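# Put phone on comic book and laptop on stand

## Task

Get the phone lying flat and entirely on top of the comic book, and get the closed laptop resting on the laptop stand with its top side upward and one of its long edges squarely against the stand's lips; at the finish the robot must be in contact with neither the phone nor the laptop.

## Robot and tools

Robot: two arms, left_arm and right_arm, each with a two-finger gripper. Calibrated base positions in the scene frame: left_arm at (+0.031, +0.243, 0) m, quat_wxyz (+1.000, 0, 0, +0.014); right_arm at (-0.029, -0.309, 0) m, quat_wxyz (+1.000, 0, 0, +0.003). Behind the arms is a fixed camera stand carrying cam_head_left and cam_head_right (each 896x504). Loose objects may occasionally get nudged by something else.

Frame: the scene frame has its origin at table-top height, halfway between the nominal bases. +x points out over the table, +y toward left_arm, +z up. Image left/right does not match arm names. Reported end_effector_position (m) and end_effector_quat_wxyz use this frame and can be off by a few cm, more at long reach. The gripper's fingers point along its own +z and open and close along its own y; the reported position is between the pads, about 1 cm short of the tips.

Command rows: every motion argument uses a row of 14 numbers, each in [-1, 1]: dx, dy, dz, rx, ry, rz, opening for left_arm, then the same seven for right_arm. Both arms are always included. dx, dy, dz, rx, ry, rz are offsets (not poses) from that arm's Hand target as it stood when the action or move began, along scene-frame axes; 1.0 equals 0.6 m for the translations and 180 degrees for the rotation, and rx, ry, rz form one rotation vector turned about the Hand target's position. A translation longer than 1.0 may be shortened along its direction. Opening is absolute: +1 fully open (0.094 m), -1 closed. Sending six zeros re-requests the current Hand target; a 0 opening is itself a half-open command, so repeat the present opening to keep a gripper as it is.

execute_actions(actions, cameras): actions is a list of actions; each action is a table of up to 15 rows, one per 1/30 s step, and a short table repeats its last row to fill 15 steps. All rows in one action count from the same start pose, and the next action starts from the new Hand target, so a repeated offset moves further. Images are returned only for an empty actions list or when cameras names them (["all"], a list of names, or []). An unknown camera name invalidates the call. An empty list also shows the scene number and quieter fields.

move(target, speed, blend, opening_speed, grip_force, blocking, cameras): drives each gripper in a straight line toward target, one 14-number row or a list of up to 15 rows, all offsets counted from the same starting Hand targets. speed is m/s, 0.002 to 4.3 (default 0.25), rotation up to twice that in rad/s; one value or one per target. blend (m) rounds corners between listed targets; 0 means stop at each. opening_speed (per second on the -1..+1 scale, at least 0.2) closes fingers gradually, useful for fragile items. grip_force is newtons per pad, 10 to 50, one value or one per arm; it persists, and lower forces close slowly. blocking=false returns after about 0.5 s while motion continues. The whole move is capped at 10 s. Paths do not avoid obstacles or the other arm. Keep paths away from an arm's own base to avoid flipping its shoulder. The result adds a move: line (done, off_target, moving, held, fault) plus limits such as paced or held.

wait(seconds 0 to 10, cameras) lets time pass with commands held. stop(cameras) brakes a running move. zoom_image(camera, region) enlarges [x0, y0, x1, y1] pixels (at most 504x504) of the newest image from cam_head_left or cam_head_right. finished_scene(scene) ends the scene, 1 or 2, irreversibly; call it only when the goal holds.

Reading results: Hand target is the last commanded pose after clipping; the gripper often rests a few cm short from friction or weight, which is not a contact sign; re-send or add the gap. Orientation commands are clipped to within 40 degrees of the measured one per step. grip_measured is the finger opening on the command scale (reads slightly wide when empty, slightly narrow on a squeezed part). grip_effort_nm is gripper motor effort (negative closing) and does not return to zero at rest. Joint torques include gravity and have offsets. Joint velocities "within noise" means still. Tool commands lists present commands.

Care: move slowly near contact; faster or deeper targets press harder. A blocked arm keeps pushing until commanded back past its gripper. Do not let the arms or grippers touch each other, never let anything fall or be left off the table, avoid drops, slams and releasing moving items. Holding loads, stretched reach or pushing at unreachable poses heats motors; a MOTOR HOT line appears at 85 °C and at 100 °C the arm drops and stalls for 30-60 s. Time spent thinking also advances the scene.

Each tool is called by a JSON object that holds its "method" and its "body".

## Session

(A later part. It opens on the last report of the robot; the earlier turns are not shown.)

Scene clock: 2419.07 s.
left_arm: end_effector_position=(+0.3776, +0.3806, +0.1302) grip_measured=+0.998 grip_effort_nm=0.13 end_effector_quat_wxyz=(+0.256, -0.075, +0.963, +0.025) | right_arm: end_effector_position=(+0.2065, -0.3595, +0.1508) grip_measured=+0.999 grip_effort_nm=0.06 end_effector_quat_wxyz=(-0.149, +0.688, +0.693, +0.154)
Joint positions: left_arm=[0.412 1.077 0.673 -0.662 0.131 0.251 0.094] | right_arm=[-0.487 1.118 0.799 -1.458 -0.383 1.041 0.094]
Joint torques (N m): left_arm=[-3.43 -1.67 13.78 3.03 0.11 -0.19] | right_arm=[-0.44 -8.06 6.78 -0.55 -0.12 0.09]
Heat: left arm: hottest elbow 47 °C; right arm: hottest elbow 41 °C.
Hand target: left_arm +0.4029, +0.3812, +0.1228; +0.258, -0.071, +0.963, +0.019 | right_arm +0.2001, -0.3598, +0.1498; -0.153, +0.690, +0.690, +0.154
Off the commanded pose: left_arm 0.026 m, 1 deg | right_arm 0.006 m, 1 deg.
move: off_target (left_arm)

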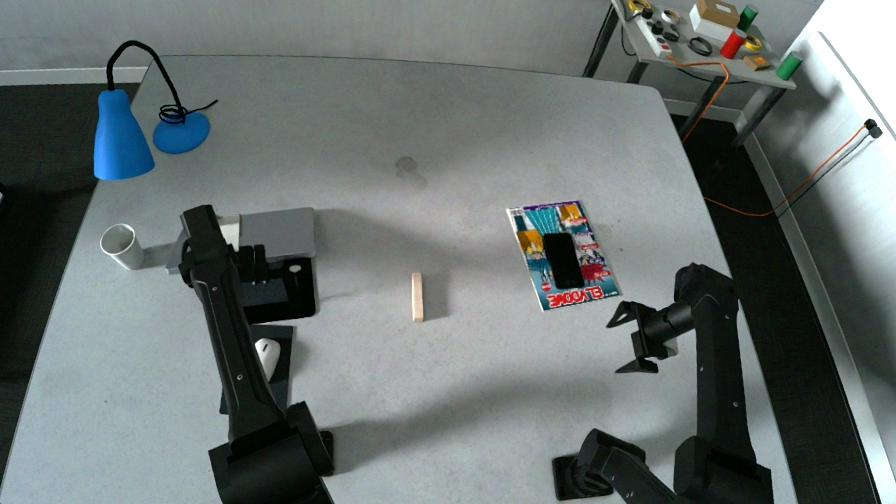

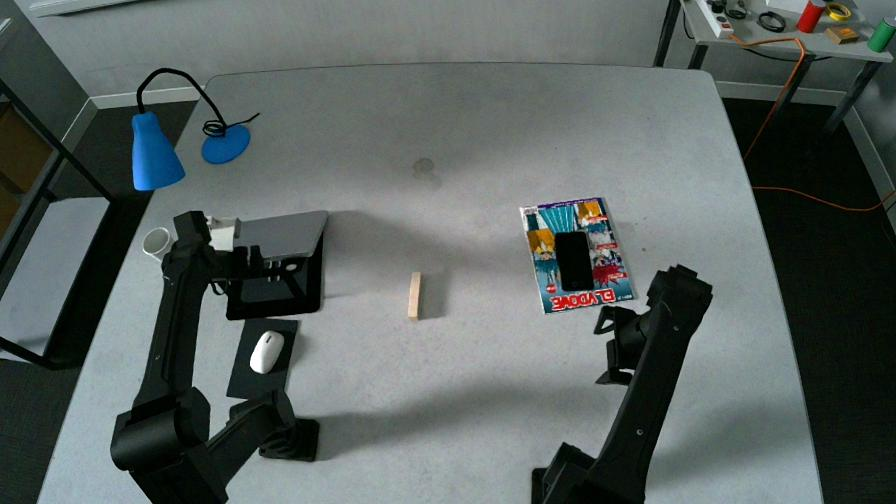

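{"method": "move", "body": {"target": [[-0.113,-0.012,0.07,0,0,0,1, 0,0,0,0,0,0,1],[-0.155,-0.135,0.245,0,0,0,1, 0,0,0,0,0,0,1],[-0.16,-0.46,0.22,0,0,-0.15,1, 0,0,0,0,0,0,1]], "speed": [0.08,0.2,0.25], "blend": [0.01,0.03,0], "cameras": ["all"]}}

{"method": "zoom_image", "body": {"camera": "cam_head_right", "region": [175, 195, 335, 305]}}

{"method": "zoom_image", "body": {"camera": "cam_head_left", "region": [155, 195, 335, 330]}}

Scene clock: 2429.60 s.
left_arm: end_effector_position=(+0.2879, +0.1201, +0.2177) grip_measured=+0.998 grip_effort_nm=0.12 end_effector_quat_wxyz=(+0.216, +0.157, +0.963, -0.027) | right_arm: end_effector_position=(+0.2065, -0.3595, +0.1508) grip_measured=+0.999 grip_effort_nm=0.06 end_effector_quat_wxyz=(-0.149, +0.688, +0.693, +0.154)
Joint positions: left_arm=[-0.527 0.778 0.772 -1.136 -0.09 -0.156 0.094] | right_arm=[-0.487 1.118 0.799 -1.458 -0.383 1.041 0.094]
Joint torques (N m): left_arm=[-2.78 -3.78 18.28 1.69 -0.25 -0.15] | right_arm=[-0.32 -8 6.78 -0.58 -0.12 0.09]
Heat: left arm: hottest elbow 46 °C; right arm: hottest elbow 41 °C.
Hand target: left_arm +0.3069, +0.1052, +0.2548; +0.255, +0.156, +0.953, -0.041 | right_arm +0.2001, -0.3598, +0.1498; -0.153, +0.690, +0.690, +0.154
Off the commanded pose: left_arm 0.044 m, 5 deg | right_arm 0.006 m, 1 deg.
move: off_target (left_arm)

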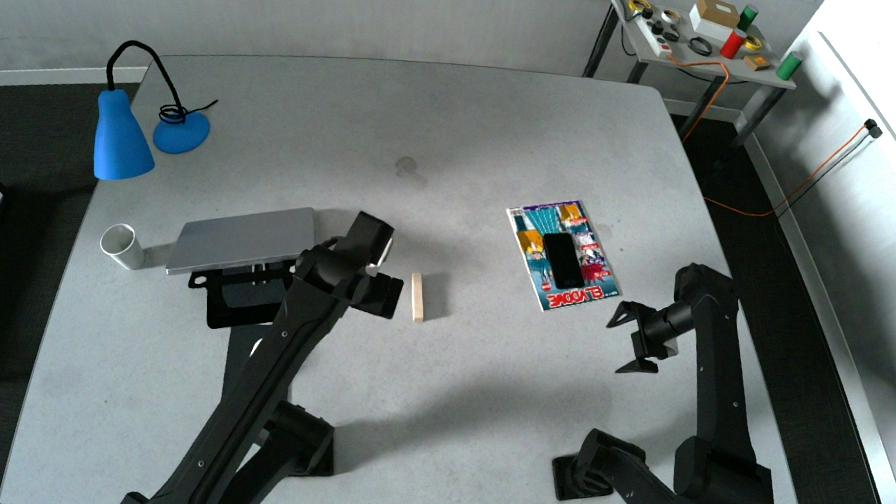

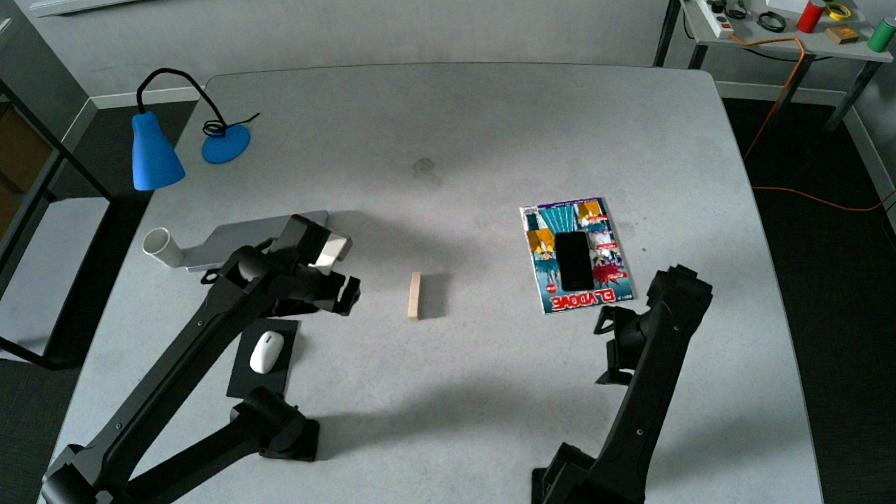

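Scaled by 3.150.

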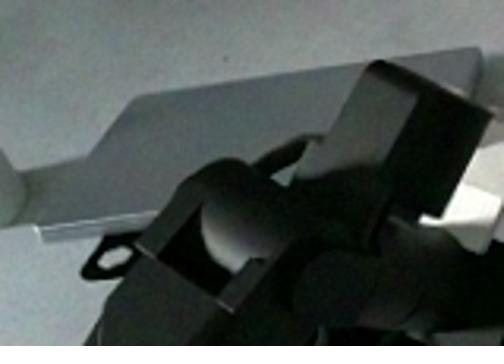

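Scaled by 2.800.

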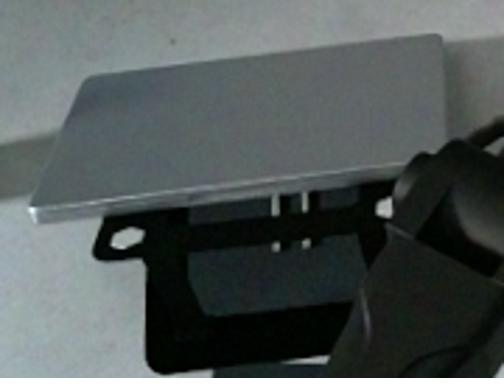

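{"method": "move", "body": {"target": [-0.03,-0.35,0.05,0,0,-0.1,1, 0,0,0,0,0,0,1], "speed": 0.25, "cameras": ["all"]}}

{"method": "zoom_image", "body": {"camera": "cam_head_right", "region": [175, 195, 335, 335]}}

{"method": "zoom_image", "body": {"camera": "cam_head_left", "region": [155, 195, 335, 335]}}

Scene clock: 2434.83 s.
left_arm: end_effector_position=(+0.2781, -0.0817, +0.2505) grip_measured=+0.998 grip_effort_nm=0.12 end_effector_quat_wxyz=(+0.215, +0.309, +0.925, -0.056) | right_arm: end_effector_position=(+0.2065, -0.3595, +0.1508) grip_measured=+0.999 grip_effort_nm=0.06 end_effector_quat_wxyz=(-0.149, +0.688, +0.693, +0.154)
Joint positions: left_arm=[-1.021 1.145 1.07 -1.082 -0.175 -0.311 0.094] | right_arm=[-0.487 1.118 0.799 -1.458 -0.383 1.041 0.094]
Joint torques (N m): left_arm=[-2.43 -8.29 18.22 1.57 -0.26 -0.11] | right_arm=[-0.38 -7.94 6.75 -0.58 -0.12 0.08]
Heat: left arm: hottest elbow 46 °C; right arm: hottest elbow 41 °C.
Hand target: left_arm +0.2888, -0.1048, +0.2849; +0.245, +0.303, +0.917, -0.081 | right_arm +0.2001, -0.3598, +0.1498; -0.153, +0.690, +0.690, +0.154
Off the commanded pose: left_arm 0.043 m, 5 deg | right_arm 0.006 m, 1 deg.
move: off_target (left_arm)

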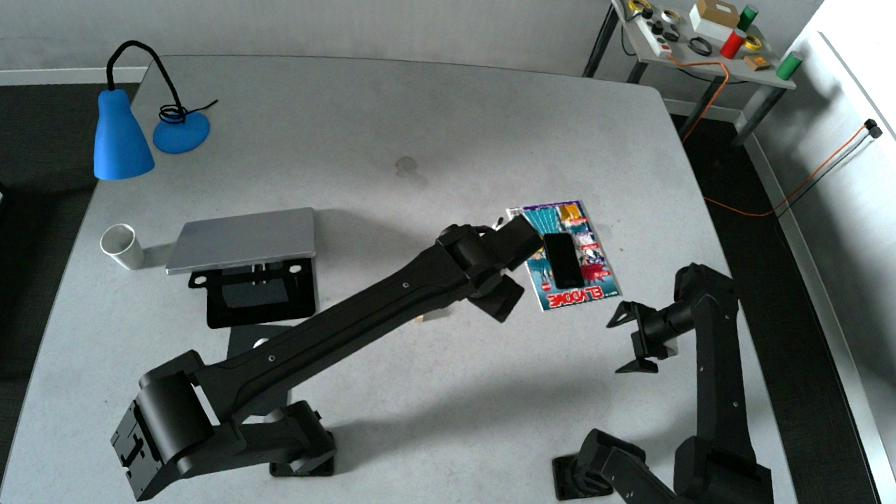

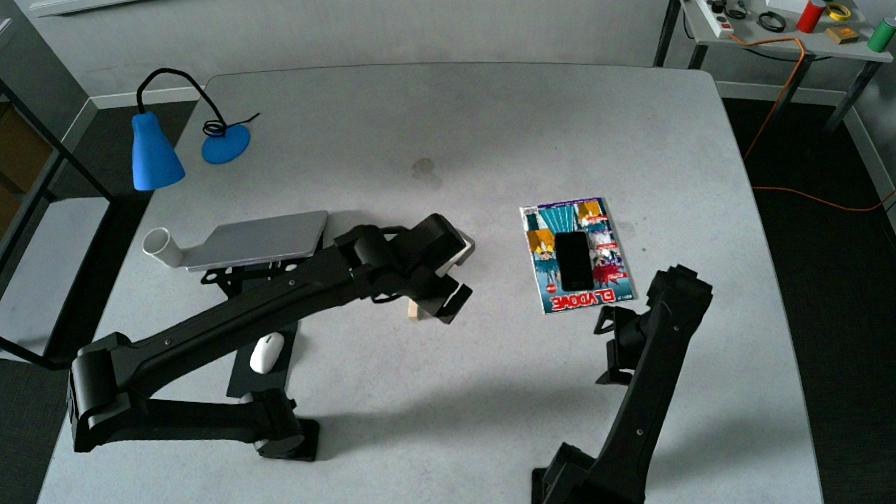

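Scaled by 3.150.

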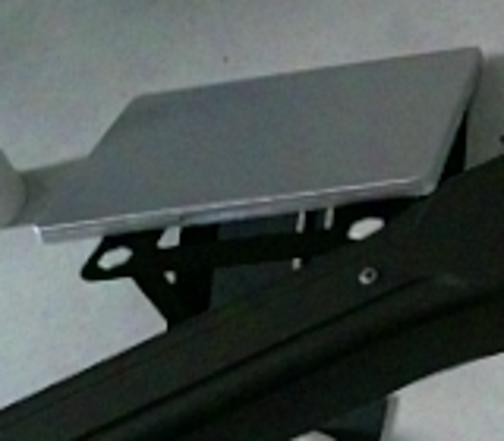

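Scaled by 2.800.

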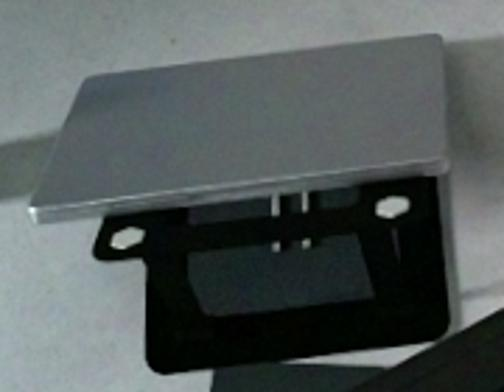

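{"method": "finished_scene", "body": {"scene": 1}}

The scene is finished: the task was done.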